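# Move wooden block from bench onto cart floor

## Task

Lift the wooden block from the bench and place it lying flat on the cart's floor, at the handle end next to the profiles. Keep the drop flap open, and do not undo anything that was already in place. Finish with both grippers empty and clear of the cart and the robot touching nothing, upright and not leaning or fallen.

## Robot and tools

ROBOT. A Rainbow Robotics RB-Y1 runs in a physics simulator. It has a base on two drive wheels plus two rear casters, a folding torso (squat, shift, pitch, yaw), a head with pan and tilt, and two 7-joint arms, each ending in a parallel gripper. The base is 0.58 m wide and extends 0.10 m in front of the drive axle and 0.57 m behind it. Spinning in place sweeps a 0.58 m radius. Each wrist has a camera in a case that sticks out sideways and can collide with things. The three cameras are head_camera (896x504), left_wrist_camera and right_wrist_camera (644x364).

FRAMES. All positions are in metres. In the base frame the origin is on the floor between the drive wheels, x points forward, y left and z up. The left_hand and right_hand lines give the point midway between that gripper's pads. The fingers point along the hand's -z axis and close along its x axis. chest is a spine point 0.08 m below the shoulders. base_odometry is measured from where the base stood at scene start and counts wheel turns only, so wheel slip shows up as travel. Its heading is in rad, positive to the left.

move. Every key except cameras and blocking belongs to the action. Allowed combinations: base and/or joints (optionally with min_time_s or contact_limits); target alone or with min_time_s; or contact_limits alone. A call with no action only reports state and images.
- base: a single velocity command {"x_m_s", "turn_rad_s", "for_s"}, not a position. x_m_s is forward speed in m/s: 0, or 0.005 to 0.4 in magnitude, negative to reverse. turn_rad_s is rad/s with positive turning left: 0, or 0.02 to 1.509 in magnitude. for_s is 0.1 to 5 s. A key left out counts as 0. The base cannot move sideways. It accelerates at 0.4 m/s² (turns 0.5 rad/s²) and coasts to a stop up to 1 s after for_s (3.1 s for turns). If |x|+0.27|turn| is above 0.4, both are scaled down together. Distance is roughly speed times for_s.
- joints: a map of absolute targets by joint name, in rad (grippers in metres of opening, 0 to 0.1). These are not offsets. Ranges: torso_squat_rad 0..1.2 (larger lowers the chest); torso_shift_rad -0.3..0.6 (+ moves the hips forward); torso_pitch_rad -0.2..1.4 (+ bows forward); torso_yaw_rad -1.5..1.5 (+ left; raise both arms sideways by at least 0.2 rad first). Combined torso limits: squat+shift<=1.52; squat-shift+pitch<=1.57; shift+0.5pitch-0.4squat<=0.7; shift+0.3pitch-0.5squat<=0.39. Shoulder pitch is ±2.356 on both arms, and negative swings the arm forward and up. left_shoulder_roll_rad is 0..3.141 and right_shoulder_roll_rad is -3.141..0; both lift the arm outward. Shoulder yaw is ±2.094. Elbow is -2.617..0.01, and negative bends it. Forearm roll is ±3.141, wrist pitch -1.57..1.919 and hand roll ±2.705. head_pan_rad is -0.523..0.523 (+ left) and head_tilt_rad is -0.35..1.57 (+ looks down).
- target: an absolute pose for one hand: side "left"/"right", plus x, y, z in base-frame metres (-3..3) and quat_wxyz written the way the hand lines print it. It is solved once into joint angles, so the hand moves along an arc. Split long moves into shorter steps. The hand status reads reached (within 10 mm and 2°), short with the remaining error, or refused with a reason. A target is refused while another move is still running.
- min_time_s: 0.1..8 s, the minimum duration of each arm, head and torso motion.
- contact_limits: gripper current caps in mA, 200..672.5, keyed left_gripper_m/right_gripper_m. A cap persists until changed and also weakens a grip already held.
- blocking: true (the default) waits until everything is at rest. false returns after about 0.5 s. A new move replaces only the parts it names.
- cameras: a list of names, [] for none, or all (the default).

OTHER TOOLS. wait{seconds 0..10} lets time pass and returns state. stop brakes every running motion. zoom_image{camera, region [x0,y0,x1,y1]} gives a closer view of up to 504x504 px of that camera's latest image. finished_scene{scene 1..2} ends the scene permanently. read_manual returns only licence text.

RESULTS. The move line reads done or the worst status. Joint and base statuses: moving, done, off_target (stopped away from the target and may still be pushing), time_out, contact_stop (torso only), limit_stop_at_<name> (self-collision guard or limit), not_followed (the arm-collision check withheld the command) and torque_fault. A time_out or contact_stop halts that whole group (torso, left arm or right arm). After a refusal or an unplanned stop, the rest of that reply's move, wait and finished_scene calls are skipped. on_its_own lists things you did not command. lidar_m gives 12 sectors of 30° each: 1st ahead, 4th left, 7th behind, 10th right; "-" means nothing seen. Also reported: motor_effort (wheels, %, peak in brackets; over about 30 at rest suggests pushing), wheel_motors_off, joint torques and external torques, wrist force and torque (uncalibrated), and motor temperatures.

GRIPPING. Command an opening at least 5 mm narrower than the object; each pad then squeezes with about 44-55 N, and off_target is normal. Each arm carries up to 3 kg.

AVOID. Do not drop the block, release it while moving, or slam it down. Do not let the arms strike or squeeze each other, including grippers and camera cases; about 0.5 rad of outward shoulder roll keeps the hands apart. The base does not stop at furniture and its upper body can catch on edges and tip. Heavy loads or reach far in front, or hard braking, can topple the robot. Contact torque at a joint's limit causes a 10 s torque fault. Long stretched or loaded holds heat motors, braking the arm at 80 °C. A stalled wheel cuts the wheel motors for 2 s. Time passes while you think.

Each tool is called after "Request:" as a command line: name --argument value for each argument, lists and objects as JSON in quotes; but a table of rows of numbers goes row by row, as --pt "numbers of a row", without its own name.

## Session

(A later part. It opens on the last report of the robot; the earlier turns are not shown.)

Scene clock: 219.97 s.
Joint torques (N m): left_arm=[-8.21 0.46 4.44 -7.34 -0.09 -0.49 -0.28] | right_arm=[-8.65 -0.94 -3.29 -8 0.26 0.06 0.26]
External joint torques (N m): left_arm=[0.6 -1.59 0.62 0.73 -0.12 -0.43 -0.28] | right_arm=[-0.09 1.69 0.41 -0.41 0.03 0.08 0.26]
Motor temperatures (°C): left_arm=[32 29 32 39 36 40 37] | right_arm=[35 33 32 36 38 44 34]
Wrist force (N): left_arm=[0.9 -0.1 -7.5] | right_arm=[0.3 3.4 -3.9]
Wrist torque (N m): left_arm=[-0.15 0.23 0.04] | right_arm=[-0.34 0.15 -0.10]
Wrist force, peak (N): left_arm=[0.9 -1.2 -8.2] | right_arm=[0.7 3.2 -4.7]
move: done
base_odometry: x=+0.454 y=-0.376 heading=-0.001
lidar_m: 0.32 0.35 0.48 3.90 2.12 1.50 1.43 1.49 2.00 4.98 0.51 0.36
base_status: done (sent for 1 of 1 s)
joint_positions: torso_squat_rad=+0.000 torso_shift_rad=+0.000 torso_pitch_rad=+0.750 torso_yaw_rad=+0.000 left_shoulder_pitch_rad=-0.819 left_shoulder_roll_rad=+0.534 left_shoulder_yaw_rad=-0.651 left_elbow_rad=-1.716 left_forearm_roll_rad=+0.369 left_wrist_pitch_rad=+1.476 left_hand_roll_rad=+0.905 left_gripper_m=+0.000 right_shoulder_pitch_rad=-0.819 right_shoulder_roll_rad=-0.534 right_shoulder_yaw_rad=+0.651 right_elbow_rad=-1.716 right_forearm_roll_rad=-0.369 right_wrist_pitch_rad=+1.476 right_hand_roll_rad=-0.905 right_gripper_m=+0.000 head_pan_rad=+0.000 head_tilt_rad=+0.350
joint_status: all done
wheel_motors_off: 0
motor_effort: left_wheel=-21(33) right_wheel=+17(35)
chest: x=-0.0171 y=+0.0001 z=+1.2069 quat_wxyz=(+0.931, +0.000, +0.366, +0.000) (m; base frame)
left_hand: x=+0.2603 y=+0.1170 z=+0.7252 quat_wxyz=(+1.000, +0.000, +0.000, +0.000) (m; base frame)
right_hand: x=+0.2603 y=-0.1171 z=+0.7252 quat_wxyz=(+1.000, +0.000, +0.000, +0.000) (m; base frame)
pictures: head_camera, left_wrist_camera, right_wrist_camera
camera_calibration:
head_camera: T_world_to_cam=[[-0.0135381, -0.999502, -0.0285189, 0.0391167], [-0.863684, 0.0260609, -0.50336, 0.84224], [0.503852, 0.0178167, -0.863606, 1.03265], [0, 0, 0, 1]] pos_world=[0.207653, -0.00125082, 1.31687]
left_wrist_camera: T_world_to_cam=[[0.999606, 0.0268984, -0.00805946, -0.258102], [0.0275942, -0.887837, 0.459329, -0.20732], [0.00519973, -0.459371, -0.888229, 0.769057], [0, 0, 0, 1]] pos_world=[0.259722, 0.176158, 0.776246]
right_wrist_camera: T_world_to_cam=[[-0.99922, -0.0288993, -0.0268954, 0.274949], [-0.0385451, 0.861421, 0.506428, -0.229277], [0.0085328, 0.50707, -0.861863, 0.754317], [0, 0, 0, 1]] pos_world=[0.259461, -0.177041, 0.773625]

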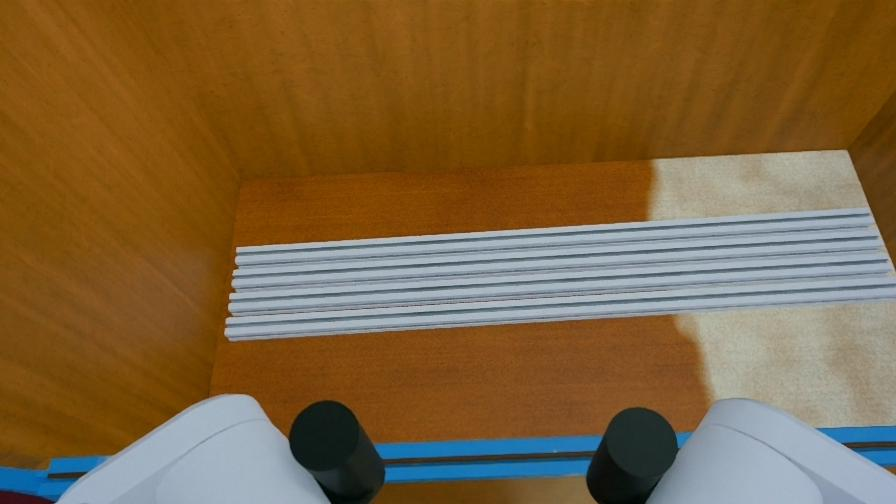

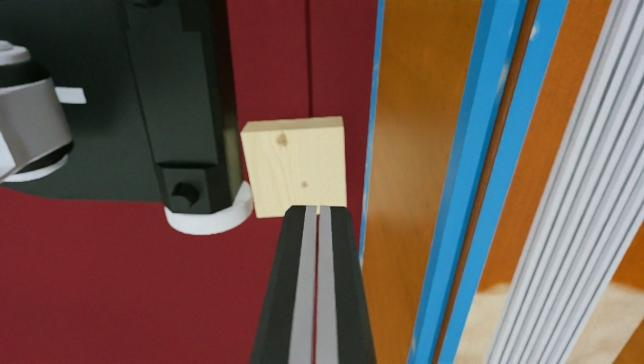

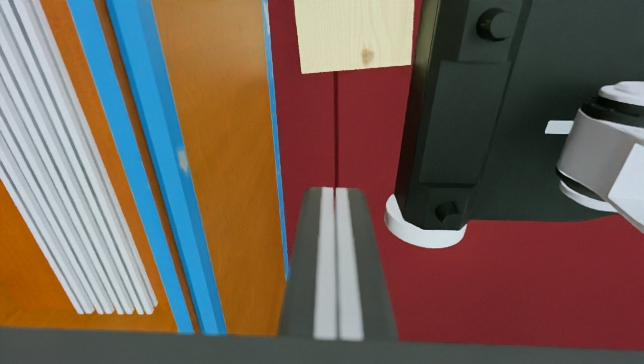

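Request:
move --base '{"x_m_s":-0.2,"for_s":1}' --cameras '[]'

Request:
move --base '{"turn_rad_s":0.35,"for_s":1}' --cameras '[]'

Request:
move --base '{"x_m_s":-0.3,"for_s":1.6}' --cameras '[]'

Request:
move --base '{"turn_rad_s":-0.35,"for_s":1}' --joints '{"head_tilt_rad":0.2}' --cameras '["head_camera"]'

Scene clock: 232.37 s.
Joint torques (N m): left_arm=[-8.56 0.7 4.31 -7.32 -0.14 -0.47 -0.27] | right_arm=[-8.83 -0.86 -3.04 -8.21 0.37 0.02 0.23]
External joint torques (N m): left_arm=[0.25 -1.34 0.49 0.76 -0.17 -0.4 -0.27] | right_arm=[-0.27 1.77 0.67 -0.62 0.14 0.03 0.23]
Motor temperatures (°C): left_arm=[31 29 31 38 36 37 37] | right_arm=[35 32 32 34 37 41 34]
Wrist force (N): left_arm=[0.9 -0.3 -7.8] | right_arm=[0.1 3.1 -4.7]
Wrist torque (N m): left_arm=[-0.09 0.23 0.06] | right_arm=[-0.30 0.13 -0.07]
Wrist force, peak (N): left_arm=[1.0 -0.9 -8.4] | right_arm=[0.1 3.1 -5.1]
move: done
base_odometry: x=+0.254 y=-0.376 heading=+0.000
lidar_m: 0.53 0.55 1.07 4.65 1.81 1.29 1.22 1.28 1.71 4.33 0.79 0.55
base_status: done (sent for 1 of 1 s)
joint_positions: torso_squat_rad=+0.000 torso_shift_rad=+0.000 torso_pitch_rad=+0.750 torso_yaw_rad=+0.000 left_shoulder_pitch_rad=-0.819 left_shoulder_roll_rad=+0.534 left_shoulder_yaw_rad=-0.651 left_elbow_rad=-1.716 left_forearm_roll_rad=+0.369 left_wrist_pitch_rad=+1.476 left_hand_roll_rad=+0.905 left_gripper_m=+0.000 right_shoulder_pitch_rad=-0.819 right_shoulder_roll_rad=-0.534 right_shoulder_yaw_rad=+0.651 right_elbow_rad=-1.716 right_forearm_roll_rad=-0.369 right_wrist_pitch_rad=+1.476 right_hand_roll_rad=-0.905 right_gripper_m=+0.000 head_pan_rad=+0.000 head_tilt_rad=+0.350
joint_status: not commanded
wheel_motors_off: 0
motor_effort: left_wheel=+9(48) right_wheel=-10(30)
chest: x=-0.0171 y=+0.0001 z=+1.2069 quat_wxyz=(+0.931, +0.000, +0.366, +0.000) (m; base frame)
left_hand: x=+0.2603 y=+0.1171 z=+0.7252 quat_wxyz=(+1.000, +0.000, +0.000, +0.000) (m; base frame)
right_hand: x=+0.2603 y=-0.1171 z=+0.7252 quat_wxyz=(+1.000, +0.000, +0.000, +0.000) (m; base frame)
pictures: none
No camera images: "cameras" was empty.

Scene clock: 234.40 s.
Joint torques (N m): left_arm=[-8.49 0.82 4.28 -7.32 -0.17 -0.48 -0.35] | right_arm=[-8.61 -0.96 -3.2 -8 0.26 0.12 0.25]
External joint torques (N m): left_arm=[0.32 -1.22 0.46 0.75 -0.2 -0.42 -0.35] | right_arm=[-0.05 1.67 0.5 -0.42 0.03 0.14 0.25]
Motor temperatures (°C): left_arm=[31 29 31 38 35 36 37] | right_arm=[35 32 32 34 37 41 34]
Wrist force (N): left_arm=[0.4 -0.7 -8.2] | right_arm=[0.4 2.7 -4.4]
Wrist torque (N m): left_arm=[-0.08 0.18 0.10] | right_arm=[-0.25 0.17 -0.08]
Wrist force, peak (N): left_arm=[0.7 -0.3 -8.4] | right_arm=[0.4 3.6 -4.6]
move: done
base_odometry: x=+0.254 y=-0.376 heading=+0.349
lidar_m: 0.54 0.65 1.80 2.29 1.39 1.23 1.24 1.50 2.77 2.44 0.60 0.53
base_status: done (sent for 1 of 1 s)
joint_positions: torso_squat_rad=+0.000 torso_shift_rad=+0.000 torso_pitch_rad=+0.750 torso_yaw_rad=+0.000 left_shoulder_pitch_rad=-0.819 left_shoulder_roll_rad=+0.534 left_shoulder_yaw_rad=-0.651 left_elbow_rad=-1.716 left_forearm_roll_rad=+0.369 left_wrist_pitch_rad=+1.476 left_hand_roll_rad=+0.905 left_gripper_m=+0.000 right_shoulder_pitch_rad=-0.819 right_shoulder_roll_rad=-0.534 right_shoulder_yaw_rad=+0.651 right_elbow_rad=-1.716 right_forearm_roll_rad=-0.369 right_wrist_pitch_rad=+1.476 right_hand_roll_rad=-0.905 right_gripper_m=+0.000 head_pan_rad=+0.000 head_tilt_rad=+0.350
joint_status: not commanded
wheel_motors_off: 0
motor_effort: left_wheel=+1(44) right_wheel=+15(45)
chest: x=-0.0171 y=+0.0001 z=+1.2069 quat_wxyz=(+0.931, +0.000, +0.366, +0.000) (m; base frame)
left_hand: x=+0.2603 y=+0.1171 z=+0.7252 quat_wxyz=(+1.000, +0.000, +0.000, +0.000) (m; base frame)
right_hand: x=+0.2603 y=-0.1171 z=+0.7252 quat_wxyz=(+1.000, +0.000, +0.000, +0.000) (m; base frame)
pictures: none
No camera images: "cameras" was empty.

Scene clock: 237.17 s.
Joint torques (N m): left_arm=[-8.25 0.63 4.38 -7.4 -0.16 -0.47 -0.17] | right_arm=[-8.81 -0.94 -3.13 -7.83 0.18 0.1 0.18]
External joint torques (N m): left_arm=[0.56 -1.41 0.56 0.67 -0.19 -0.41 -0.17] | right_arm=[-0.25 1.69 0.58 -0.25 -0.05 0.11 0.18]
Motor temperatures (°C): left_arm=[31 29 31 38 35 36 37] | right_arm=[34 32 32 34 37 40 34]
Wrist force (N): left_arm=[-0.1 -0.5 -7.2] | right_arm=[0.3 3.2 -4.5]
Wrist torque (N m): left_arm=[-0.06 0.07 0.07] | right_arm=[-0.34 0.16 -0.10]
Wrist force, peak (N): left_arm=[0.5 -0.8 -8.7] | right_arm=[0.1 3.3 -4.9]
move: done
base_odometry: x=-0.197 y=-0.540 heading=+0.350
lidar_m: 0.99 1.51 4.00 1.42 0.87 0.77 0.78 0.95 1.78 3.27 1.11 0.99
base_status: done (sent for 1.6 of 1.6 s)
joint_positions: torso_squat_rad=+0.000 torso_shift_rad=+0.000 torso_pitch_rad=+0.750 torso_yaw_rad=+0.000 left_shoulder_pitch_rad=-0.819 left_shoulder_roll_rad=+0.534 left_shoulder_yaw_rad=-0.651 left_elbow_rad=-1.716 left_forearm_roll_rad=+0.369 left_wrist_pitch_rad=+1.476 left_hand_roll_rad=+0.905 left_gripper_m=+0.000 right_shoulder_pitch_rad=-0.819 right_shoulder_roll_rad=-0.534 right_shoulder_yaw_rad=+0.651 right_elbow_rad=-1.716 right_forearm_roll_rad=-0.369 right_wrist_pitch_rad=+1.476 right_hand_roll_rad=-0.905 right_gripper_m=+0.000 head_pan_rad=+0.000 head_tilt_rad=+0.350
joint_status: not commanded
wheel_motors_off: 0
motor_effort: left_wheel=+9(38) right_wheel=-9(30)
chest: x=-0.0171 y=+0.0001 z=+1.2069 quat_wxyz=(+0.931, +0.000, +0.366, +0.000) (m; base frame)
left_hand: x=+0.2602 y=+0.1171 z=+0.7252 quat_wxyz=(+1.000, +0.000, +0.000, +0.000) (m; base frame)
right_hand: x=+0.2602 y=-0.1171 z=+0.7252 quat_wxyz=(+1.000, +0.000, +0.000, +0.000) (m; base frame)
pictures: none
No camera images: "cameras" was empty.

Scene clock: 239.20 s.
Joint torques (N m): left_arm=[-8.23 0.57 4.33 -7.39 -0.12 -0.49 -0.31] | right_arm=[-8.91 -1.12 -3.36 -7.77 0.25 0.05 0.22]
External joint torques (N m): left_arm=[0.58 -1.47 0.52 0.68 -0.15 -0.43 -0.31] | right_arm=[-0.35 1.51 0.34 -0.19 0.02 0.06 0.22]
Motor temperatures (°C): left_arm=[31 29 31 38 35 36 37] | right_arm=[34 31 32 34 37 40 34]
Wrist force (N): left_arm=[0.9 -0.7 -8.1] | right_arm=[0.2 3.3 -4.3]
Wrist torque (N m): left_arm=[-0.05 0.17 0.03] | right_arm=[-0.32 0.15 -0.09]
Wrist force, peak (N): left_arm=[0.4 -0.2 -8.6] | right_arm=[0.5 3.7 -5.0]
move: done
base_odometry: x=-0.197 y=-0.541 heading=+0.001
lidar_m: 0.99 1.03 2.14 3.52 1.14 0.82 0.78 0.82 1.09 2.73 2.60 1.03
base_status: done (sent for 1 of 1 s)
joint_positions: torso_squat_rad=+0.000 torso_shift_rad=+0.000 torso_pitch_rad=+0.750 torso_yaw_rad=+0.000 left_shoulder_pitch_rad=-0.819 left_shoulder_roll_rad=+0.534 left_shoulder_yaw_rad=-0.651 left_elbow_rad=-1.716 left_forearm_roll_rad=+0.369 left_wrist_pitch_rad=+1.476 left_hand_roll_rad=+0.905 left_gripper_m=+0.000 right_shoulder_pitch_rad=-0.819 right_shoulder_roll_rad=-0.534 right_shoulder_yaw_rad=+0.651 right_elbow_rad=-1.716 right_forearm_roll_rad=-0.369 right_wrist_pitch_rad=+1.476 right_hand_roll_rad=-0.905 right_gripper_m=+0.000 head_pan_rad=+0.000 head_tilt_rad=+0.200
joint_status: all done
wheel_motors_off: 0
motor_effort: left_wheel=+18(40) right_wheel=-1(31)
chest: x=-0.0171 y=+0.0001 z=+1.2069 quat_wxyz=(+0.931, +0.000, +0.366, +0.000) (m; base frame)
left_hand: x=+0.2603 y=+0.1171 z=+0.7252 quat_wxyz=(+1.000, +0.000, +0.000, +0.000) (m; base frame)
right_hand: x=+0.2603 y=-0.1171 z=+0.7252 quat_wxyz=(+1.000, +0.000, +0.000, +0.000) (m; base frame)
pictures: head_camera
camera_calibration:
head_camera: T_world_to_cam=[[-0.00904241, -0.999504, -0.0301592, 0.0406985], [-0.778767, 0.0259579, -0.626776, 0.995845], [0.627248, 0.0178194, -0.778616, 0.902359], [0, 0, 0, 1]] pos_world=[0.209896, -0.00125113, 1.32799]

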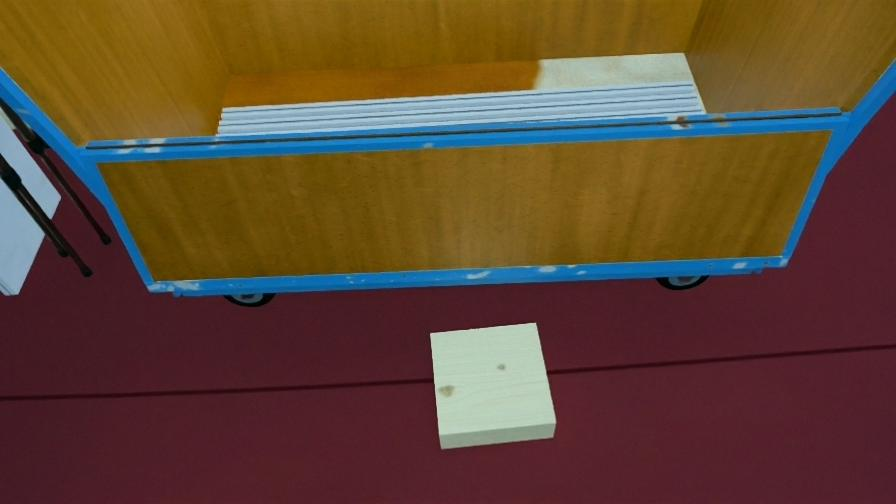

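Request:
move --joints '{"torso_squat_rad":0.9,"torso_shift_rad":0.38,"torso_pitch_rad":1.02,"head_tilt_rad":0.2}' --min_time_s 4 --cameras '[]'

Request:
move --joints '{"torso_squat_rad":1.02,"torso_shift_rad":0.48,"torso_pitch_rad":1.02}' --cameras '["head_camera"]'

Request:
move --target '{"side":"left","x":0.36,"y":0.115,"z":0.2,"quat_wxyz":[1,0,0,0]}' --cameras '[]'

Request:
move --target '{"side":"left","x":0.36,"y":0.115,"z":0.08,"quat_wxyz":[1,0,0,0]}' --cameras '["head_camera"]'

Scene clock: 248.40 s.
Joint torques (N m): left_arm=[-3.19 -0.58 1.85 -7.13 0.21 -0.06 -0.37] | right_arm=[-3.03 0.36 -1.54 -7.47 -0.17 0.35 0.19]
External joint torques (N m): left_arm=[0.08 -1.15 0.5 0.69 -0.24 -0.33 -0.39] | right_arm=[-0.01 1.52 -0.13 -0.15 0.02 0.05 0.2]
Motor temperatures (°C): left_arm=[31 29 31 38 35 35 37] | right_arm=[34 31 32 33 36 39 34]
Wrist force (N): left_arm=[1.7 -0.7 -7.9] | right_arm=[1.9 2.9 -4.0]
Wrist torque (N m): left_arm=[-0.06 0.18 0.04] | right_arm=[-0.30 0.23 -0.09]
Wrist force, peak (N): left_arm=[2.5 -0.6 -8.4] | right_arm=[1.9 3.9 -4.7]
move: done
base_odometry: x=-0.197 y=-0.541 heading=+0.001
lidar_m: 1.00 1.02 2.16 3.53 1.15 0.81 0.77 0.81 1.09 2.74 2.63 1.05
base_status: not commanded
joint_positions: torso_squat_rad=+0.900 torso_shift_rad=+0.380 torso_pitch_rad=+1.020 torso_yaw_rad=+0.000 left_shoulder_pitch_rad=-0.819 left_shoulder_roll_rad=+0.534 left_shoulder_yaw_rad=-0.651 left_elbow_rad=-1.716 left_forearm_roll_rad=+0.369 left_wrist_pitch_rad=+1.476 left_hand_roll_rad=+0.905 left_gripper_m=+0.000 right_shoulder_pitch_rad=-0.819 right_shoulder_roll_rad=-0.534 right_shoulder_yaw_rad=+0.651 right_elbow_rad=-1.716 right_forearm_roll_rad=-0.369 right_wrist_pitch_rad=+1.476 right_hand_roll_rad=-0.905 right_gripper_m=+0.000 head_pan_rad=+0.000 head_tilt_rad=+0.200
joint_status: all done
wheel_motors_off: 0
motor_effort: left_wheel=+14(21) right_wheel=-7(8)
chest: x=+0.1971 y=+0.0001 z=+0.8465 quat_wxyz=(+0.873, +0.000, +0.488, +0.000) (m; base frame)
left_hand: x=+0.3358 y=+0.1170 z=+0.3083 quat_wxyz=(+0.991, +0.000, +0.134, +0.000) (m; base frame)
right_hand: x=+0.3358 y=-0.1171 z=+0.3082 quat_wxyz=(+0.991, +0.000, +0.134, +0.000) (m; base frame)
pictures: none
No camera images: "cameras" was empty.

Scene clock: 249.90 s.
Joint torques (N m): left_arm=[-2.9 -0.42 2.02 -7.07 0.31 -0.1 -0.27] | right_arm=[-2.96 -0.08 -1.63 -7.49 -0.23 0.52 0.25]
External joint torques (N m): left_arm=[0.38 -0.99 0.67 0.75 -0.14 -0.37 -0.28] | right_arm=[0.06 1.07 -0.23 -0.18 -0.04 0.22 0.27]
Motor temperatures (°C): left_arm=[31 29 31 38 35 35 37] | right_arm=[34 31 32 33 36 39 34]
Wrist force (N): left_arm=[2.3 -0.5 -6.8] | right_arm=[2.3 3.2 -3.8]
Wrist torque (N m): left_arm=[-0.08 0.25 0.06] | right_arm=[-0.32 0.29 -0.06]
Wrist force, peak (N): left_arm=[2.1 -0.8 -8.5] | right_arm=[2.3 4.0 -4.2]
move: done
base_odometry: x=-0.197 y=-0.541 heading=+0.001
lidar_m: 0.99 1.03 2.15 3.52 1.13 0.81 0.77 0.81 1.11 2.73 2.62 1.04
base_status: not commanded
joint_positions: torso_squat_rad=+1.020 torso_shift_rad=+0.480 torso_pitch_rad=+1.020 torso_yaw_rad=+0.000 left_shoulder_pitch_rad=-0.819 left_shoulder_roll_rad=+0.534 left_shoulder_yaw_rad=-0.651 left_elbow_rad=-1.716 left_forearm_roll_rad=+0.369 left_wrist_pitch_rad=+1.476 left_hand_roll_rad=+0.905 left_gripper_m=+0.000 right_shoulder_pitch_rad=-0.819 right_shoulder_roll_rad=-0.534 right_shoulder_yaw_rad=+0.651 right_elbow_rad=-1.716 right_forearm_roll_rad=-0.369 right_wrist_pitch_rad=+1.476 right_hand_roll_rad=-0.905 right_gripper_m=+0.000 head_pan_rad=+0.000 head_tilt_rad=+0.200
joint_status: all done
wheel_motors_off: 0
motor_effort: left_wheel=+14(15) right_wheel=-7(9)
chest: x=+0.2049 y=+0.0000 z=+0.7674 quat_wxyz=(+0.873, +0.000, +0.488, +0.000) (m; base frame)
left_hand: x=+0.3436 y=+0.1170 z=+0.2292 quat_wxyz=(+0.991, +0.000, +0.134, +0.000) (m; base frame)
right_hand: x=+0.3436 y=-0.1171 z=+0.2291 quat_wxyz=(+0.991, +0.000, +0.134, +0.000) (m; base frame)
pictures: head_camera
camera_calibration:
head_camera: T_world_to_cam=[[-0.0168556, -0.999501, -0.0266957, 0.0284173], [-0.917732, 0.0260626, -0.396343, 0.744843], [0.396841, 0.0178189, -0.917714, 0.574749], [0, 0, 0, 1]] pos_world=[0.455961, -0.00125082, 0.823428]

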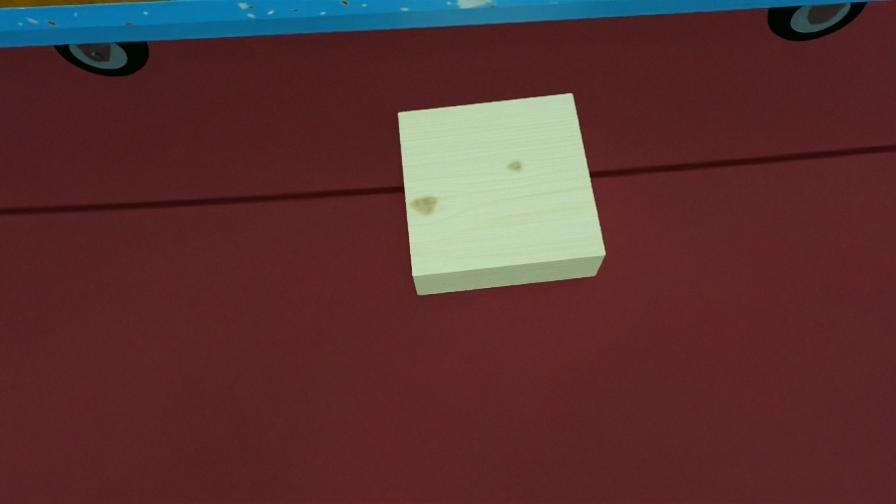

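Scene clock: 250.73 s.
Joint torques (N m): left_arm=[-1.89 -1.05 1.07 -7.34 0.34 0 -0.05] | right_arm=[-2.78 0.18 -1.74 -7.58 -0.2 0.44 0.26]
External joint torques (N m): left_arm=[-0.19 -1.18 0.39 0.47 0.31 0.05 -0.05] | right_arm=[0.24 1.33 -0.34 -0.27 -0.01 0.13 0.27]
Motor temperatures (°C): left_arm=[31 29 31 38 35 35 37] | right_arm=[34 31 32 33 36 39 34]
Wrist force (N): left_arm=[0.3 -1.0 -7.5] | right_arm=[1.8 3.3 -4.5]
Wrist torque (N m): left_arm=[-0.04 0.11 0.06] | right_arm=[-0.37 0.25 -0.05]
Wrist force, peak (N): left_arm=[-0.4 0.0 -8.7] | right_arm=[2.5 3.5 -4.2]
move: done
base_odometry: x=-0.197 y=-0.541 heading=+0.001
lidar_m: 0.99 1.02 2.16 3.51 1.14 0.81 0.78 0.81 1.08 2.72 2.62 1.05
base_status: not commanded
joint_positions: torso_squat_rad=+1.020 torso_shift_rad=+0.480 torso_pitch_rad=+1.020 torso_yaw_rad=+0.000 left_shoulder_pitch_rad=-0.749 left_shoulder_roll_rad=+0.526 left_shoulder_yaw_rad=-0.734 left_elbow_rad=-1.675 left_forearm_roll_rad=+0.065 left_wrist_pitch_rad=+1.215 left_hand_roll_rad=+1.026 left_gripper_m=+0.000 right_shoulder_pitch_rad=-0.819 right_shoulder_roll_rad=-0.534 right_shoulder_yaw_rad=+0.651 right_elbow_rad=-1.716 right_forearm_roll_rad=-0.369 right_wrist_pitch_rad=+1.476 right_hand_roll_rad=-0.905 right_gripper_m=+0.000 head_pan_rad=+0.000 head_tilt_rad=+0.200
joint_status: all done
wheel_motors_off: 0
motor_effort: left_wheel=+14(14) right_wheel=-6(9)
chest: x=+0.2049 y=+0.0000 z=+0.7674 quat_wxyz=(+0.873, +0.000, +0.488, +0.000) (m; base frame)
left_hand: x=+0.3600 y=+0.1150 z=+0.2001 quat_wxyz=(+1.000, +0.000, +0.000, +0.000) (m; base frame)
left_hand_status: reached (checked arc, planned for 0.5 s): 0 mm and 0.0 deg off.
right_hand: x=+0.3436 y=-0.1171 z=+0.2291 quat_wxyz=(+0.991, +0.000, +0.134, +0.000) (m; base frame)
pictures: none
No camera images: "cameras" was empty.

Scene clock: 252.53 s.
Joint torques (N m): left_arm=[-3.51 -2.3 0.42 -3.66 0.06 -0.04 -0.27] | right_arm=[-3.34 0.3 -1.36 -7.79 -0.24 0.36 0.22]
External joint torques (N m): left_arm=[0.21 -0.42 0.12 0.77 0.04 0.02 -0.27] | right_arm=[-0.32 1.45 0.05 -0.48 -0.05 0.05 0.23]
Motor temperatures (°C): left_arm=[31 29 31 37 35 35 37] | right_arm=[34 31 32 33 36 39 34]
Wrist force (N): left_arm=[0.5 -0.2 -7.9] | right_arm=[2.0 2.9 -4.4]
Wrist torque (N m): left_arm=[-0.17 0.16 0.11] | right_arm=[-0.28 0.27 -0.06]
Wrist force, peak (N): left_arm=[0.4 0.6 -8.6] | right_arm=[2.1 3.0 -5.0]
move: done
base_odometry: x=-0.197 y=-0.541 heading=+0.001
lidar_m: 0.99 1.02 2.14 3.50 1.15 0.81 0.77 0.81 1.10 2.74 2.62 1.03
base_status: not commanded
joint_positions: torso_squat_rad=+1.020 torso_shift_rad=+0.480 torso_pitch_rad=+1.020 torso_yaw_rad=+0.000 left_shoulder_pitch_rad=-0.997 left_shoulder_roll_rad=+0.271 left_shoulder_yaw_rad=-0.738 left_elbow_rad=-0.768 left_forearm_roll_rad=+0.068 left_wrist_pitch_rad=+0.663 left_hand_roll_rad=+0.981 left_gripper_m=+0.000 right_shoulder_pitch_rad=-0.819 right_shoulder_roll_rad=-0.534 right_shoulder_yaw_rad=+0.651 right_elbow_rad=-1.716 right_forearm_roll_rad=-0.369 right_wrist_pitch_rad=+1.476 right_hand_roll_rad=-0.905 right_gripper_m=+0.000 head_pan_rad=+0.000 head_tilt_rad=+0.200
joint_status: all done
wheel_motors_off: 0
motor_effort: left_wheel=+12(16) right_wheel=-5(9)
chest: x=+0.2049 y=+0.0000 z=+0.7674 quat_wxyz=(+0.873, +0.000, +0.488, +0.000) (m; base frame)
left_hand: x=+0.3601 y=+0.1149 z=+0.0804 quat_wxyz=(+1.000, +0.000, +0.000, +0.000) (m; base frame)
left_hand_status: reached (checked arc, planned for 1.2 s): 0 mm and 0.0 deg off.
right_hand: x=+0.3436 y=-0.1171 z=+0.2291 quat_wxyz=(+0.991, +0.000, +0.134, +0.000) (m; base frame)
pictures: head_camera
camera_calibration:
head_camera: T_world_to_cam=[[-0.0168556, -0.999501, -0.0266957, 0.0284173], [-0.917732, 0.0260626, -0.396343, 0.744843], [0.396841, 0.0178189, -0.917714, 0.574749], [0, 0, 0, 1]] pos_world=[0.455961, -0.00125082, 0.823428]

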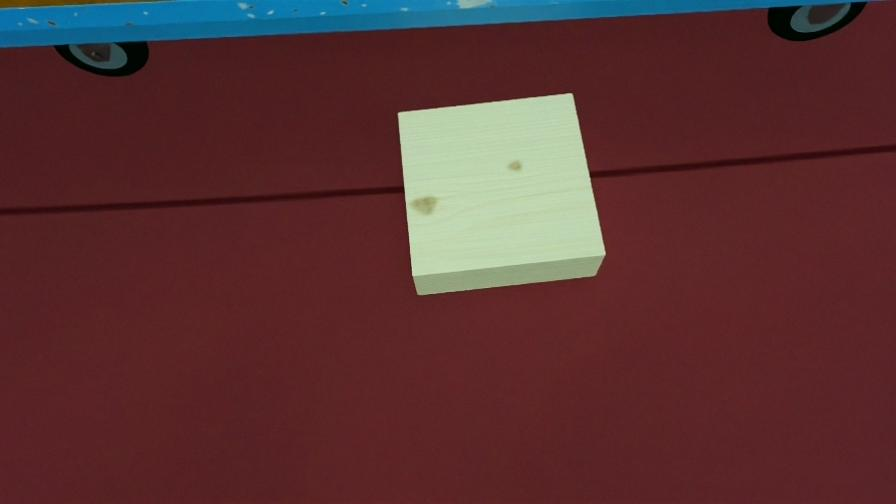

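Request:
move --target '{"side":"left","x":0.36,"y":0.112,"z":0.068,"quat_wxyz":[1,0,0,0]}' --cameras '[]'

Request:
move --target '{"side":"left","x":0.36,"y":0.112,"z":0.11,"quat_wxyz":[1,0,0,0]}' --cameras '[]'

Request:
move --target '{"side":"left","x":0.36,"y":0.112,"z":0.15,"quat_wxyz":[1,0,0,0]}' --cameras '[]'

Request:
move --target '{"side":"left","x":0.36,"y":0.112,"z":0.19,"quat_wxyz":[1,0,0,0]}' --cameras '[]'

Request:
move --target '{"side":"left","x":0.36,"y":0.112,"z":0.23,"quat_wxyz":[1,0,0,0]}' --cameras '[]'

Request:
move --target '{"side":"left","x":0.36,"y":0.112,"z":0.27,"quat_wxyz":[1,0,0,0]}' --cameras '[]'

Request:
move --target '{"side":"left","x":0.36,"y":0.112,"z":0.31,"quat_wxyz":[1,0,0,0]}' --cameras '[]'

Request:
move --target '{"side":"left","x":0.36,"y":0.112,"z":0.35,"quat_wxyz":[1,0,0,0]}' --cameras '[]'

Request:
move --target '{"side":"left","x":0.36,"y":0.16,"z":0.11,"quat_wxyz":[1,0,0,0]}' --cameras '[]'

Request:
move --target '{"side":"left","x":0.36,"y":0.16,"z":0.068,"quat_wxyz":[1,0,0,0]}' --cameras '[]'

Request:
move --target '{"side":"left","x":0.36,"y":0.13,"z":0.068,"quat_wxyz":[1,0,0,0]}' --cameras '[]'

Scene clock: 261.17 s.
Joint torques (N m): left_arm=[-3.87 -3.41 1.41 -3.07 0 -0.24 -0.22] | right_arm=[-2.97 -0.05 -1.48 -7.75 -0.13 0.4 0.28]
External joint torques (N m): left_arm=[0.49 -0.88 1.21 0.47 -0.01 -0.18 -0.22] | right_arm=[0.05 1.1 -0.07 -0.44 0.05 0.1 0.29]
Motor temperatures (°C): left_arm=[31 28 31 37 35 34 37] | right_arm=[34 31 32 33 36 38 34]
Wrist force (N): left_arm=[0.3 0.0 -7.6] | right_arm=[2.2 3.2 -4.4]
Wrist torque (N m): left_arm=[-0.14 0.14 0.08] | right_arm=[-0.33 0.28 -0.08]
Wrist force, peak (N): left_arm=[0.8 -0.4 -8.6] | right_arm=[2.6 3.6 -4.1]
move: done
base_odometry: x=-0.197 y=-0.541 heading=+0.001
lidar_m: 0.99 1.02 2.14 3.51 1.15 0.81 0.78 0.83 1.10 2.72 2.62 1.04
base_status: not commanded
joint_positions: torso_squat_rad=+1.020 torso_shift_rad=+0.480 torso_pitch_rad=+1.020 torso_yaw_rad=+0.000 left_shoulder_pitch_rad=-1.070 left_shoulder_roll_rad=+0.202 left_shoulder_yaw_rad=-0.735 left_elbow_rad=-0.556 left_forearm_roll_rad=+0.075 left_wrist_pitch_rad=+0.550 left_hand_roll_rad=+0.976 left_gripper_m=+0.000 right_shoulder_pitch_rad=-0.819 right_shoulder_roll_rad=-0.534 right_shoulder_yaw_rad=+0.651 right_elbow_rad=-1.716 right_forearm_roll_rad=-0.369 right_wrist_pitch_rad=+1.476 right_hand_roll_rad=-0.905 right_gripper_m=+0.000 head_pan_rad=+0.000 head_tilt_rad=+0.200
joint_status: all done
wheel_motors_off: 0
motor_effort: left_wheel=+14(17) right_wheel=-6(9)
chest: x=+0.2048 y=+0.0000 z=+0.7674 quat_wxyz=(+0.873, +0.000, +0.488, +0.000) (m; base frame)
left_hand: x=+0.3600 y=+0.1120 z=+0.0685 quat_wxyz=(+1.000, +0.000, +0.000, +0.000) (m; base frame)
left_hand_status: reached (checked arc, planned for 0.5 s): 0 mm and 0.1 deg off.
right_hand: x=+0.3436 y=-0.1171 z=+0.2291 quat_wxyz=(+0.991, +0.000, +0.134, +0.000) (m; base frame)
pictures: none
No camera images: "cameras" was empty.

Scene clock: 262.43 s.
Joint torques (N m): left_arm=[-3.61 -2.65 0.42 -5.96 -0.23 -0.55 0.21] | right_arm=[-2.96 0.38 -1.36 -7.83 -0.18 0.45 0.15]
External joint torques (N m): left_arm=[-0.62 -1.34 0.03 -0.24 -0.26 -0.5 0.21] | right_arm=[0.06 1.53 0.05 -0.52 0 0.15 0.16]
Motor temperatures (°C): left_arm=[31 28 31 37 35 34 37] | right_arm=[34 31 32 32 36 38 34]
Wrist force (N): left_arm=[0.3 -0.5 -7.4] | right_arm=[1.9 2.9 -3.9]
Wrist torque (N m): left_arm=[-0.10 0.13 0.12] | right_arm=[-0.29 0.24 -0.08]
Wrist force, peak (N): left_arm=[1.1 -0.9 -8.8] | right_arm=[2.4 2.9 -4.6]
move: done
base_odometry: x=-0.197 y=-0.541 heading=+0.001
lidar_m: 0.99 1.03 2.15 3.50 1.15 0.82 0.77 0.82 1.10 2.74 2.62 1.05
base_status: not commanded
joint_positions: torso_squat_rad=+1.020 torso_shift_rad=+0.480 torso_pitch_rad=+1.020 torso_yaw_rad=+0.000 left_shoulder_pitch_rad=-0.907 left_shoulder_roll_rad=+0.356 left_shoulder_yaw_rad=-0.745 left_elbow_rad=-1.070 left_forearm_roll_rad=+0.058 left_wrist_pitch_rad=+0.844 left_hand_roll_rad=+0.999 left_gripper_m=+0.000 right_shoulder_pitch_rad=-0.819 right_shoulder_roll_rad=-0.534 right_shoulder_yaw_rad=+0.651 right_elbow_rad=-1.716 right_forearm_roll_rad=-0.369 right_wrist_pitch_rad=+1.476 right_hand_roll_rad=-0.905 right_gripper_m=+0.000 head_pan_rad=+0.000 head_tilt_rad=+0.200
joint_status: all done
wheel_motors_off: 0
motor_effort: left_wheel=+14(17) right_wheel=-9(9)
chest: x=+0.2049 y=+0.0001 z=+0.7674 quat_wxyz=(+0.873, +0.000, +0.488, +0.000) (m; base frame)
left_hand: x=+0.3600 y=+0.1120 z=+0.1095 quat_wxyz=(+1.000, +0.001, +0.001, +0.000) (m; base frame)
left_hand_status: reached (checked arc, planned for 0.8 s): 0 mm and 0.1 deg off.
right_hand: x=+0.3436 y=-0.1171 z=+0.2291 quat_wxyz=(+0.991, +0.000, +0.134, +0.000) (m; base frame)
pictures: none
No camera images: "cameras" was empty.

Scene clock: 263.50 s.
Joint torques (N m): left_arm=[-2.31 -1.61 1.29 -7.11 -0.22 -0.35 0.21] | right_arm=[-3.14 -0.16 -1.63 -7.9 -0.18 0.39 0.1]
External joint torques (N m): left_arm=[-0.02 -1 0.78 -0.24 -0.25 -0.29 0.21] | right_arm=[-0.12 0.99 -0.22 -0.59 0.01 0.09 0.11]
Motor temperatures (°C): left_arm=[31 28 31 37 35 34 37] | right_arm=[34 31 32 32 36 38 34]
Wrist force (N): left_arm=[0.9 0.1 -7.6] | right_arm=[1.9 3.1 -4.3]
Wrist torque (N m): left_arm=[-0.16 0.20 0.09] | right_arm=[-0.29 0.26 -0.07]
Wrist force, peak (N): left_arm=[0.1 0.7 -9.0] | right_arm=[1.5 3.7 -4.3]
move: done
base_odometry: x=-0.197 y=-0.541 heading=+0.001
lidar_m: 1.00 1.03 2.14 3.51 1.14 0.82 0.78 0.81 1.09 2.74 2.61 1.05
base_status: not commanded
joint_positions: torso_squat_rad=+1.020 torso_shift_rad=+0.480 torso_pitch_rad=+1.020 torso_yaw_rad=+0.000 left_shoulder_pitch_rad=-0.822 left_shoulder_roll_rad=+0.442 left_shoulder_yaw_rad=-0.744 left_elbow_rad=-1.375 left_forearm_roll_rad=+0.056 left_wrist_pitch_rad=+1.026 left_hand_roll_rad=+1.014 left_gripper_m=+0.000 right_shoulder_pitch_rad=-0.819 right_shoulder_roll_rad=-0.534 right_shoulder_yaw_rad=+0.651 right_elbow_rad=-1.716 right_forearm_roll_rad=-0.369 right_wrist_pitch_rad=+1.476 right_hand_roll_rad=-0.905 right_gripper_m=+0.000 head_pan_rad=+0.000 head_tilt_rad=+0.200
joint_status: all done
wheel_motors_off: 0
motor_effort: left_wheel=+15(17) right_wheel=-6(9)
chest: x=+0.2049 y=+0.0000 z=+0.7674 quat_wxyz=(+0.873, +0.000, +0.488, +0.000) (m; base frame)
left_hand: x=+0.3600 y=+0.1120 z=+0.1499 quat_wxyz=(+1.000, +0.000, +0.000, +0.000) (m; base frame)
left_hand_status: reached (checked arc, planned for 0.6 s): 0 mm and 0.0 deg off.
right_hand: x=+0.3436 y=-0.1171 z=+0.2291 quat_wxyz=(+0.991, +0.000, +0.134, +0.000) (m; base frame)
pictures: none
No camera images: "cameras" was empty.

Scene clock: 264.50 s.
Joint torques (N m): left_arm=[-1.65 -0.74 1.77 -7.35 0.09 -0.4 0.16] | right_arm=[-3.2 -0.26 -1.41 -7.7 -0.2 0.48 0.25]
External joint torques (N m): left_arm=[0.2 -0.61 1.16 0.31 0.06 -0.34 0.16] | right_arm=[-0.18 0.89 -0.01 -0.38 -0.01 0.18 0.26]
Motor temperatures (°C): left_arm=[31 28 31 37 35 34 37] | right_arm=[34 31 32 32 36 38 34]
Wrist force (N): left_arm=[1.0 -0.6 -7.5] | right_arm=[2.1 3.1 -4.0]
Wrist torque (N m): left_arm=[-0.07 0.22 0.08] | right_arm=[-0.32 0.28 -0.06]
Wrist force, peak (N): left_arm=[-0.8 1.1 -8.8] | right_arm=[2.0 2.8 -4.6]
move: done
base_odometry: x=-0.197 y=-0.541 heading=+0.001
lidar_m: 0.99 1.03 2.15 3.52 1.16 0.81 0.77 0.82 1.11 2.74 2.63 1.05
base_status: not commanded
joint_positions: torso_squat_rad=+1.020 torso_shift_rad=+0.480 torso_pitch_rad=+1.020 torso_yaw_rad=+0.000 left_shoulder_pitch_rad=-0.765 left_shoulder_roll_rad=+0.505 left_shoulder_yaw_rad=-0.739 left_elbow_rad=-1.616 left_forearm_roll_rad=+0.059 left_wrist_pitch_rad=+1.182 left_hand_roll_rad=+1.026 left_gripper_m=+0.000 right_shoulder_pitch_rad=-0.819 right_shoulder_roll_rad=-0.534 right_shoulder_yaw_rad=+0.651 right_elbow_rad=-1.716 right_forearm_roll_rad=-0.369 right_wrist_pitch_rad=+1.476 right_hand_roll_rad=-0.905 right_gripper_m=+0.000 head_pan_rad=+0.000 head_tilt_rad=+0.200
joint_status: all done
wheel_motors_off: 0
motor_effort: left_wheel=+15(15) right_wheel=-8(9)
chest: x=+0.2049 y=+0.0000 z=+0.7674 quat_wxyz=(+0.873, +0.000, +0.488, +0.000) (m; base frame)
left_hand: x=+0.3600 y=+0.1119 z=+0.1900 quat_wxyz=(+1.000, +0.000, +0.000, +0.000) (m; base frame)
left_hand_status: reached (checked arc, planned for 0.6 s): 0 mm and 0.0 deg off.
right_hand: x=+0.3436 y=-0.1171 z=+0.2291 quat_wxyz=(+0.991, +0.000, +0.134, +0.000) (m; base frame)
pictures: none
No camera images: "cameras" was empty.

Scene clock: 265.47 s.
Joint torques (N m): left_arm=[-1.38 -0.15 1.58 -8.03 -0.1 -0.37 0.14] | right_arm=[-2.9 -0.19 -1.78 -7.92 -0.24 0.35 0.2]
External joint torques (N m): left_arm=[0.2 -0.35 0.88 0.2 -0.14 -0.32 0.14] | right_arm=[0.12 0.96 -0.37 -0.6 -0.06 0.04 0.21]
Motor temperatures (°C): left_arm=[31 28 31 37 35 34 37] | right_arm=[34 31 32 32 36 38 34]
Wrist force (N): left_arm=[0.9 0.0 -7.5] | right_arm=[2.3 2.6 -3.9]
Wrist torque (N m): left_arm=[-0.13 0.20 0.12] | right_arm=[-0.26 0.29 -0.09]
Wrist force, peak (N): left_arm=[1.3 -0.4 -8.9] | right_arm=[2.2 2.9 -4.7]
move: done
base_odometry: x=-0.197 y=-0.541 heading=+0.001
lidar_m: 1.00 1.03 2.15 3.51 1.16 0.81 0.77 0.81 1.10 2.74 2.62 1.03
base_status: not commanded
joint_positions: torso_squat_rad=+1.020 torso_shift_rad=+0.480 torso_pitch_rad=+1.020 torso_yaw_rad=+0.000 left_shoulder_pitch_rad=-0.726 left_shoulder_roll_rad=+0.552 left_shoulder_yaw_rad=-0.732 left_elbow_rad=-1.820 left_forearm_roll_rad=+0.065 left_wrist_pitch_rad=+1.326 left_hand_roll_rad=+1.036 left_gripper_m=+0.000 right_shoulder_pitch_rad=-0.819 right_shoulder_roll_rad=-0.534 right_shoulder_yaw_rad=+0.651 right_elbow_rad=-1.716 right_forearm_roll_rad=-0.369 right_wrist_pitch_rad=+1.476 right_hand_roll_rad=-0.905 right_gripper_m=+0.000 head_pan_rad=+0.000 head_tilt_rad=+0.200
joint_status: all done
wheel_motors_off: 0
motor_effort: left_wheel=+13(15) right_wheel=-9(9)
chest: x=+0.2048 y=+0.0000 z=+0.7674 quat_wxyz=(+0.873, +0.000, +0.488, +0.000) (m; base frame)
left_hand: x=+0.3601 y=+0.1118 z=+0.2294 quat_wxyz=(+1.000, +0.000, +0.000, +0.000) (m; base frame)
left_hand_status: reached (checked arc, planned for 0.5 s): 1 mm and 0.0 deg off.
right_hand: x=+0.3436 y=-0.1171 z=+0.2291 quat_wxyz=(+0.991, +0.000, +0.134, +0.000) (m; base frame)
pictures: none
No camera images: "cameras" was empty.

Scene clock: 266.40 s.
Joint torques (N m): left_arm=[-1.04 -0.11 1.67 -8.14 -0.02 -0.45 0.27] | right_arm=[-3.26 -0.22 -1.57 -7.75 -0.26 0.39 0.26]
External joint torques (N m): left_arm=[0.36 -0.56 0.89 0.48 -0.06 -0.4 0.27] | right_arm=[-0.24 0.93 -0.17 -0.43 -0.08 0.08 0.27]
Motor temperatures (°C): left_arm=[31 28 31 37 35 34 37] | right_arm=[34 31 32 32 36 38 34]
Wrist force (N): left_arm=[0.5 -0.6 -7.9] | right_arm=[2.5 3.0 -4.5]
Wrist torque (N m): left_arm=[-0.10 0.13 0.07] | right_arm=[-0.31 0.32 -0.07]
Wrist force, peak (N): left_arm=[0.7 -0.3 -9.0] | right_arm=[2.4 3.3 -4.8]
move: done
base_odometry: x=-0.197 y=-0.541 heading=+0.001
lidar_m: 0.99 1.03 2.14 3.51 1.13 0.80 0.77 0.82 1.09 2.73 2.62 1.04
base_status: not commanded
joint_positions: torso_squat_rad=+1.020 torso_shift_rad=+0.480 torso_pitch_rad=+1.020 torso_yaw_rad=+0.000 left_shoulder_pitch_rad=-0.700 left_shoulder_roll_rad=+0.587 left_shoulder_yaw_rad=-0.724 left_elbow_rad=-2.006 left_forearm_roll_rad=+0.072 left_wrist_pitch_rad=+1.469 left_hand_roll_rad=+1.047 left_gripper_m=+0.000 right_shoulder_pitch_rad=-0.819 right_shoulder_roll_rad=-0.534 right_shoulder_yaw_rad=+0.651 right_elbow_rad=-1.716 right_forearm_roll_rad=-0.369 right_wrist_pitch_rad=+1.476 right_hand_roll_rad=-0.905 right_gripper_m=+0.000 head_pan_rad=+0.000 head_tilt_rad=+0.200
joint_status: all done
wheel_motors_off: 0
motor_effort: left_wheel=+14(16) right_wheel=-8(9)
chest: x=+0.2048 y=+0.0001 z=+0.7674 quat_wxyz=(+0.873, +0.000, +0.488, +0.000) (m; base frame)
left_hand: x=+0.3600 y=+0.1119 z=+0.2696 quat_wxyz=(+1.000, +0.000, +0.000, +0.000) (m; base frame)
left_hand_status: reached (checked arc, planned for 0.5 s): 0 mm and 0.0 deg off.
right_hand: x=+0.3436 y=-0.1170 z=+0.2291 quat_wxyz=(+0.991, +0.000, +0.134, +0.000) (m; base frame)
pictures: none
No camera images: "cameras" was empty.

Scene clock: 267.20 s.
Joint torques (N m): left_arm=[-0.84 -0.01 2.03 -8.48 0.09 -0.5 0.13] | right_arm=[-3.25 -0.19 -1.93 -7.87 -0.28 0.34 0.22]
External joint torques (N m): left_arm=[0.51 -0.6 1.19 0.35 0.06 -0.44 0.13] | right_arm=[-0.23 0.95 -0.53 -0.56 -0.1 0.04 0.24]
Motor temperatures (°C): left_arm=[31 28 31 37 35 34 37] | right_arm=[34 31 32 32 36 38 34]
Wrist force (N): left_arm=[0.6 -0.7 -7.5] | right_arm=[2.3 3.2 -4.3]
Wrist torque (N m): left_arm=[-0.11 0.17 0.06] | right_arm=[-0.30 0.30 -0.05]
Wrist force, peak (N): left_arm=[0.5 -0.4 -8.8] | right_arm=[2.4 3.9 -4.2]
move: done
base_odometry: x=-0.197 y=-0.541 heading=+0.001
lidar_m: 0.99 1.02 2.15 3.50 1.15 0.81 0.77 0.81 1.09 2.73 2.63 1.04
base_status: not commanded
joint_positions: torso_squat_rad=+1.020 torso_shift_rad=+0.480 torso_pitch_rad=+1.020 torso_yaw_rad=+0.000 left_shoulder_pitch_rad=-0.688 left_shoulder_roll_rad=+0.608 left_shoulder_yaw_rad=-0.715 left_elbow_rad=-2.175 left_forearm_roll_rad=+0.082 left_wrist_pitch_rad=+1.615 left_hand_roll_rad=+1.057 left_gripper_m=+0.000 right_shoulder_pitch_rad=-0.819 right_shoulder_roll_rad=-0.534 right_shoulder_yaw_rad=+0.651 right_elbow_rad=-1.716 right_forearm_roll_rad=-0.369 right_wrist_pitch_rad=+1.476 right_hand_roll_rad=-0.905 right_gripper_m=+0.000 head_pan_rad=+0.000 head_tilt_rad=+0.200
joint_status: all done
wheel_motors_off: 0
motor_effort: left_wheel=+14(15) right_wheel=-8(9)
chest: x=+0.2048 y=+0.0000 z=+0.7674 quat_wxyz=(+0.873, +0.000, +0.488, +0.000) (m; base frame)
left_hand: x=+0.3601 y=+0.1119 z=+0.3098 quat_wxyz=(+1.000, +0.000, +0.000, +0.000) (m; base frame)
left_hand_status: reached (checked arc, planned for 0.5 s): 0 mm and 0.0 deg off.
right_hand: x=+0.3436 y=-0.1170 z=+0.2291 quat_wxyz=(+0.991, +0.000, +0.134, +0.000) (m; base frame)
pictures: none
No camera images: "cameras" was empty.

Scene clock: 267.97 s.
Joint torques (N m): left_arm=[-1.19 -0.09 1.95 -8.35 0.05 -0.39 0.19] | right_arm=[-3.34 -0.48 -1.74 -7.45 -0.24 0.44 0.2]
External joint torques (N m): left_arm=[0.23 -0.71 1.07 0.51 0.01 -0.33 0.19] | right_arm=[-0.32 0.67 -0.34 -0.14 -0.06 0.14 0.21]
Motor temperatures (°C): left_arm=[31 28 31 37 35 34 37] | right_arm=[34 31 32 32 36 38 34]
Wrist force (N): left_arm=[1.0 -0.7 -6.9] | right_arm=[2.1 2.7 -4.1]
Wrist torque (N m): left_arm=[-0.04 0.21 0.08] | right_arm=[-0.24 0.26 -0.03]
Wrist force, peak (N): left_arm=[0.8 1.4 -8.8] | right_arm=[2.6 3.5 -4.2]
move: done
base_odometry: x=-0.197 y=-0.541 heading=+0.001
lidar_m: 0.99 1.02 2.15 3.51 1.15 0.82 0.78 0.82 1.11 2.72 2.64 1.05
base_status: not commanded
joint_positions: torso_squat_rad=+1.020 torso_shift_rad=+0.480 torso_pitch_rad=+1.020 torso_yaw_rad=+0.000 left_shoulder_pitch_rad=-0.693 left_shoulder_roll_rad=+0.613 left_shoulder_yaw_rad=-0.705 left_elbow_rad=-2.330 left_forearm_roll_rad=+0.095 left_wrist_pitch_rad=+1.770 left_hand_roll_rad=+1.067 left_gripper_m=+0.000 right_shoulder_pitch_rad=-0.819 right_shoulder_roll_rad=-0.534 right_shoulder_yaw_rad=+0.651 right_elbow_rad=-1.716 right_forearm_roll_rad=-0.369 right_wrist_pitch_rad=+1.476 right_hand_roll_rad=-0.905 right_gripper_m=+0.000 head_pan_rad=+0.000 head_tilt_rad=+0.200
joint_status: all done
wheel_motors_off: 0
motor_effort: left_wheel=+13(15) right_wheel=-9(9)
chest: x=+0.2048 y=+0.0000 z=+0.7674 quat_wxyz=(+0.873, +0.000, +0.488, +0.000) (m; base frame)
left_hand: x=+0.3600 y=+0.1120 z=+0.3498 quat_wxyz=(+1.000, +0.000, +0.000, +0.000) (m; base frame)
left_hand_status: reached (checked arc, planned for 0.5 s): 0 mm and 0.0 deg off.
right_hand: x=+0.3436 y=-0.1170 z=+0.2291 quat_wxyz=(+0.991, +0.000, +0.134, +0.000) (m; base frame)
pictures: none
No camera images: "cameras" was empty.

Scene clock: 269.87 s.
Joint torques (N m): left_arm=[-2.41 0.41 2.21 -4.93 0.09 -0.01 -0.06] | right_arm=[-3.15 -0.4 -1.29 -7.8 -0.24 0.47 0.26]
External joint torques (N m): left_arm=[-0.49 -0.75 1.37 0.52 0.07 0.05 -0.06] | right_arm=[-0.12 0.75 0.12 -0.48 -0.05 0.17 0.28]
Motor temperatures (°C): left_arm=[31 28 31 37 34 34 37] | right_arm=[34 31 32 32 36 38 34]
Wrist force (N): left_arm=[0.7 -0.4 -7.8] | right_arm=[1.7 3.0 -4.0]
Wrist torque (N m): left_arm=[-0.09 0.18 0.11] | right_arm=[-0.28 0.21 -0.06]
Wrist force, peak (N): left_arm=[0.1 -0.7 -8.9] | right_arm=[2.4 3.6 -4.4]
move: done
base_odometry: x=-0.197 y=-0.541 heading=+0.001
lidar_m: 1.00 1.02 2.15 3.51 1.15 0.81 0.77 0.81 1.11 2.74 2.65 1.04
base_status: not commanded
joint_positions: torso_squat_rad=+1.020 torso_shift_rad=+0.480 torso_pitch_rad=+1.020 torso_yaw_rad=+0.000 left_shoulder_pitch_rad=-0.836 left_shoulder_roll_rad=+0.462 left_shoulder_yaw_rad=-0.696 left_elbow_rad=-1.154 left_forearm_roll_rad=+0.121 left_wrist_pitch_rad=+0.807 left_hand_roll_rad=+0.921 left_gripper_m=+0.000 right_shoulder_pitch_rad=-0.819 right_shoulder_roll_rad=-0.534 right_shoulder_yaw_rad=+0.651 right_elbow_rad=-1.716 right_forearm_roll_rad=-0.369 right_wrist_pitch_rad=+1.476 right_hand_roll_rad=-0.905 right_gripper_m=+0.000 head_pan_rad=+0.000 head_tilt_rad=+0.200
joint_status: all done
wheel_motors_off: 0
motor_effort: left_wheel=+14(15) right_wheel=-7(10)
chest: x=+0.2048 y=+0.0000 z=+0.7674 quat_wxyz=(+0.873, +0.000, +0.488, +0.000) (m; base frame)
left_hand: x=+0.3599 y=+0.1600 z=+0.1107 quat_wxyz=(+1.000, +0.000, +0.000, +0.000) (m; base frame)
left_hand_status: reached (checked arc, planned for 1.5 s): 1 mm and 0.0 deg off.
right_hand: x=+0.3436 y=-0.1170 z=+0.2291 quat_wxyz=(+0.991, +0.000, +0.134, +0.000) (m; base frame)
pictures: none
No camera images: "cameras" was empty.

Scene clock: 271.10 s.
Joint torques (N m): left_arm=[-2.67 -0.61 1.98 -3.03 0.17 -0.09 -0.2] | right_arm=[-3.24 -0.61 -1.38 -7.73 -0.19 0.41 0.21]
External joint torques (N m): left_arm=[0.47 -0.69 1.46 0.54 0.16 -0.02 -0.2] | right_arm=[-0.22 0.54 0.02 -0.42 -0.01 0.1 0.22]
Motor temperatures (°C): left_arm=[31 28 31 37 34 34 37] | right_arm=[34 31 32 32 36 38 34]
Wrist force (N): left_arm=[0.5 -0.1 -8.3] | right_arm=[2.1 2.8 -4.3]
Wrist torque (N m): left_arm=[-0.13 0.14 0.08] | right_arm=[-0.26 0.29 -0.06]
Wrist force, peak (N): left_arm=[-0.2 1.7 -8.7] | right_arm=[2.4 3.3 -4.8]
move: done
base_odometry: x=-0.197 y=-0.541 heading=+0.001
lidar_m: 0.99 1.02 2.16 3.51 1.15 0.81 0.77 0.82 1.11 2.74 2.63 1.04
base_status: not commanded
joint_positions: torso_squat_rad=+1.020 torso_shift_rad=+0.480 torso_pitch_rad=+1.020 torso_yaw_rad=+0.000 left_shoulder_pitch_rad=-0.981 left_shoulder_roll_rad=+0.325 left_shoulder_yaw_rad=-0.694 left_elbow_rad=-0.705 left_forearm_roll_rad=+0.147 left_wrist_pitch_rad=+0.559 left_hand_roll_rad=+0.869 left_gripper_m=+0.000 right_shoulder_pitch_rad=-0.819 right_shoulder_roll_rad=-0.534 right_shoulder_yaw_rad=+0.651 right_elbow_rad=-1.716 right_forearm_roll_rad=-0.369 right_wrist_pitch_rad=+1.476 right_hand_roll_rad=-0.905 right_gripper_m=+0.000 head_pan_rad=+0.000 head_tilt_rad=+0.200
joint_status: all done
wheel_motors_off: 0
motor_effort: left_wheel=+13(18) right_wheel=-9(9)
chest: x=+0.2048 y=+0.0000 z=+0.7674 quat_wxyz=(+0.873, +0.000, +0.488, +0.000) (m; base frame)
left_hand: x=+0.3600 y=+0.1599 z=+0.0688 quat_wxyz=(+1.000, +0.000, +0.000, +0.000) (m; base frame)
left_hand_status: reached (checked arc, planned for 0.8 s): 1 mm and 0.0 deg off.
right_hand: x=+0.3436 y=-0.1170 z=+0.2291 quat_wxyz=(+0.991, +0.000, +0.134, +0.000) (m; base frame)
pictures: none
No camera images: "cameras" was empty.

Scene clock: 271.77 s.
Joint torques (N m): left_arm=[-3.48 -1.44 0.44 -2.83 -0.13 -0.14 0.05] | right_arm=[-3.14 -0.42 -1.68 -7.7 -0.27 0.5 0.27]
External joint torques (N m): left_arm=[0.33 0.1 0.16 0.82 -0.14 -0.08 0.05] | right_arm=[-0.12 0.73 -0.28 -0.38 -0.09 0.2 0.28]
Motor temperatures (°C): left_arm=[31 28 31 37 34 34 37] | right_arm=[34 31 32 32 36 38 34]
Wrist force (N): left_arm=[0.3 -0.3 -7.4] | right_arm=[1.9 3.2 -3.6]
Wrist torque (N m): left_arm=[-0.13 0.11 0.12] | right_arm=[-0.33 0.26 -0.04]
Wrist force, peak (N): left_arm=[-0.8 -2.1 -8.0] | right_arm=[1.9 3.0 -4.8]
move: done
base_odometry: x=-0.197 y=-0.541 heading=+0.001
lidar_m: 1.00 1.03 2.16 3.51 1.15 0.80 0.78 0.81 1.11 2.74 2.63 1.04
base_status: not commanded
joint_positions: torso_squat_rad=+1.020 torso_shift_rad=+0.480 torso_pitch_rad=+1.020 torso_yaw_rad=+0.000 left_shoulder_pitch_rad=-1.025 left_shoulder_roll_rad=+0.250 left_shoulder_yaw_rad=-0.699 left_elbow_rad=-0.632 left_forearm_roll_rad=+0.090 left_wrist_pitch_rad=+0.564 left_hand_roll_rad=+0.922 left_gripper_m=+0.000 right_shoulder_pitch_rad=-0.819 right_shoulder_roll_rad=-0.534 right_shoulder_yaw_rad=+0.651 right_elbow_rad=-1.716 right_forearm_roll_rad=-0.369 right_wrist_pitch_rad=+1.476 right_hand_roll_rad=-0.905 right_gripper_m=+0.000 head_pan_rad=+0.000 head_tilt_rad=+0.200
joint_status: all done
wheel_motors_off: 0
motor_effort: left_wheel=+12(14) right_wheel=-8(9)
chest: x=+0.2048 y=+0.0000 z=+0.7674 quat_wxyz=(+0.873, +0.000, +0.488, +0.000) (m; base frame)
left_hand: x=+0.3599 y=+0.1299 z=+0.0688 quat_wxyz=(+1.000, -0.001, +0.000, +0.000) (m; base frame)
left_hand_status: reached (checked arc, planned for 0.3 s): 1 mm and 0.1 deg off.
right_hand: x=+0.3436 y=-0.1170 z=+0.2291 quat_wxyz=(+0.991, +0.000, +0.134, +0.000) (m; base frame)
pictures: none
No camera images: "cameras" was empty.


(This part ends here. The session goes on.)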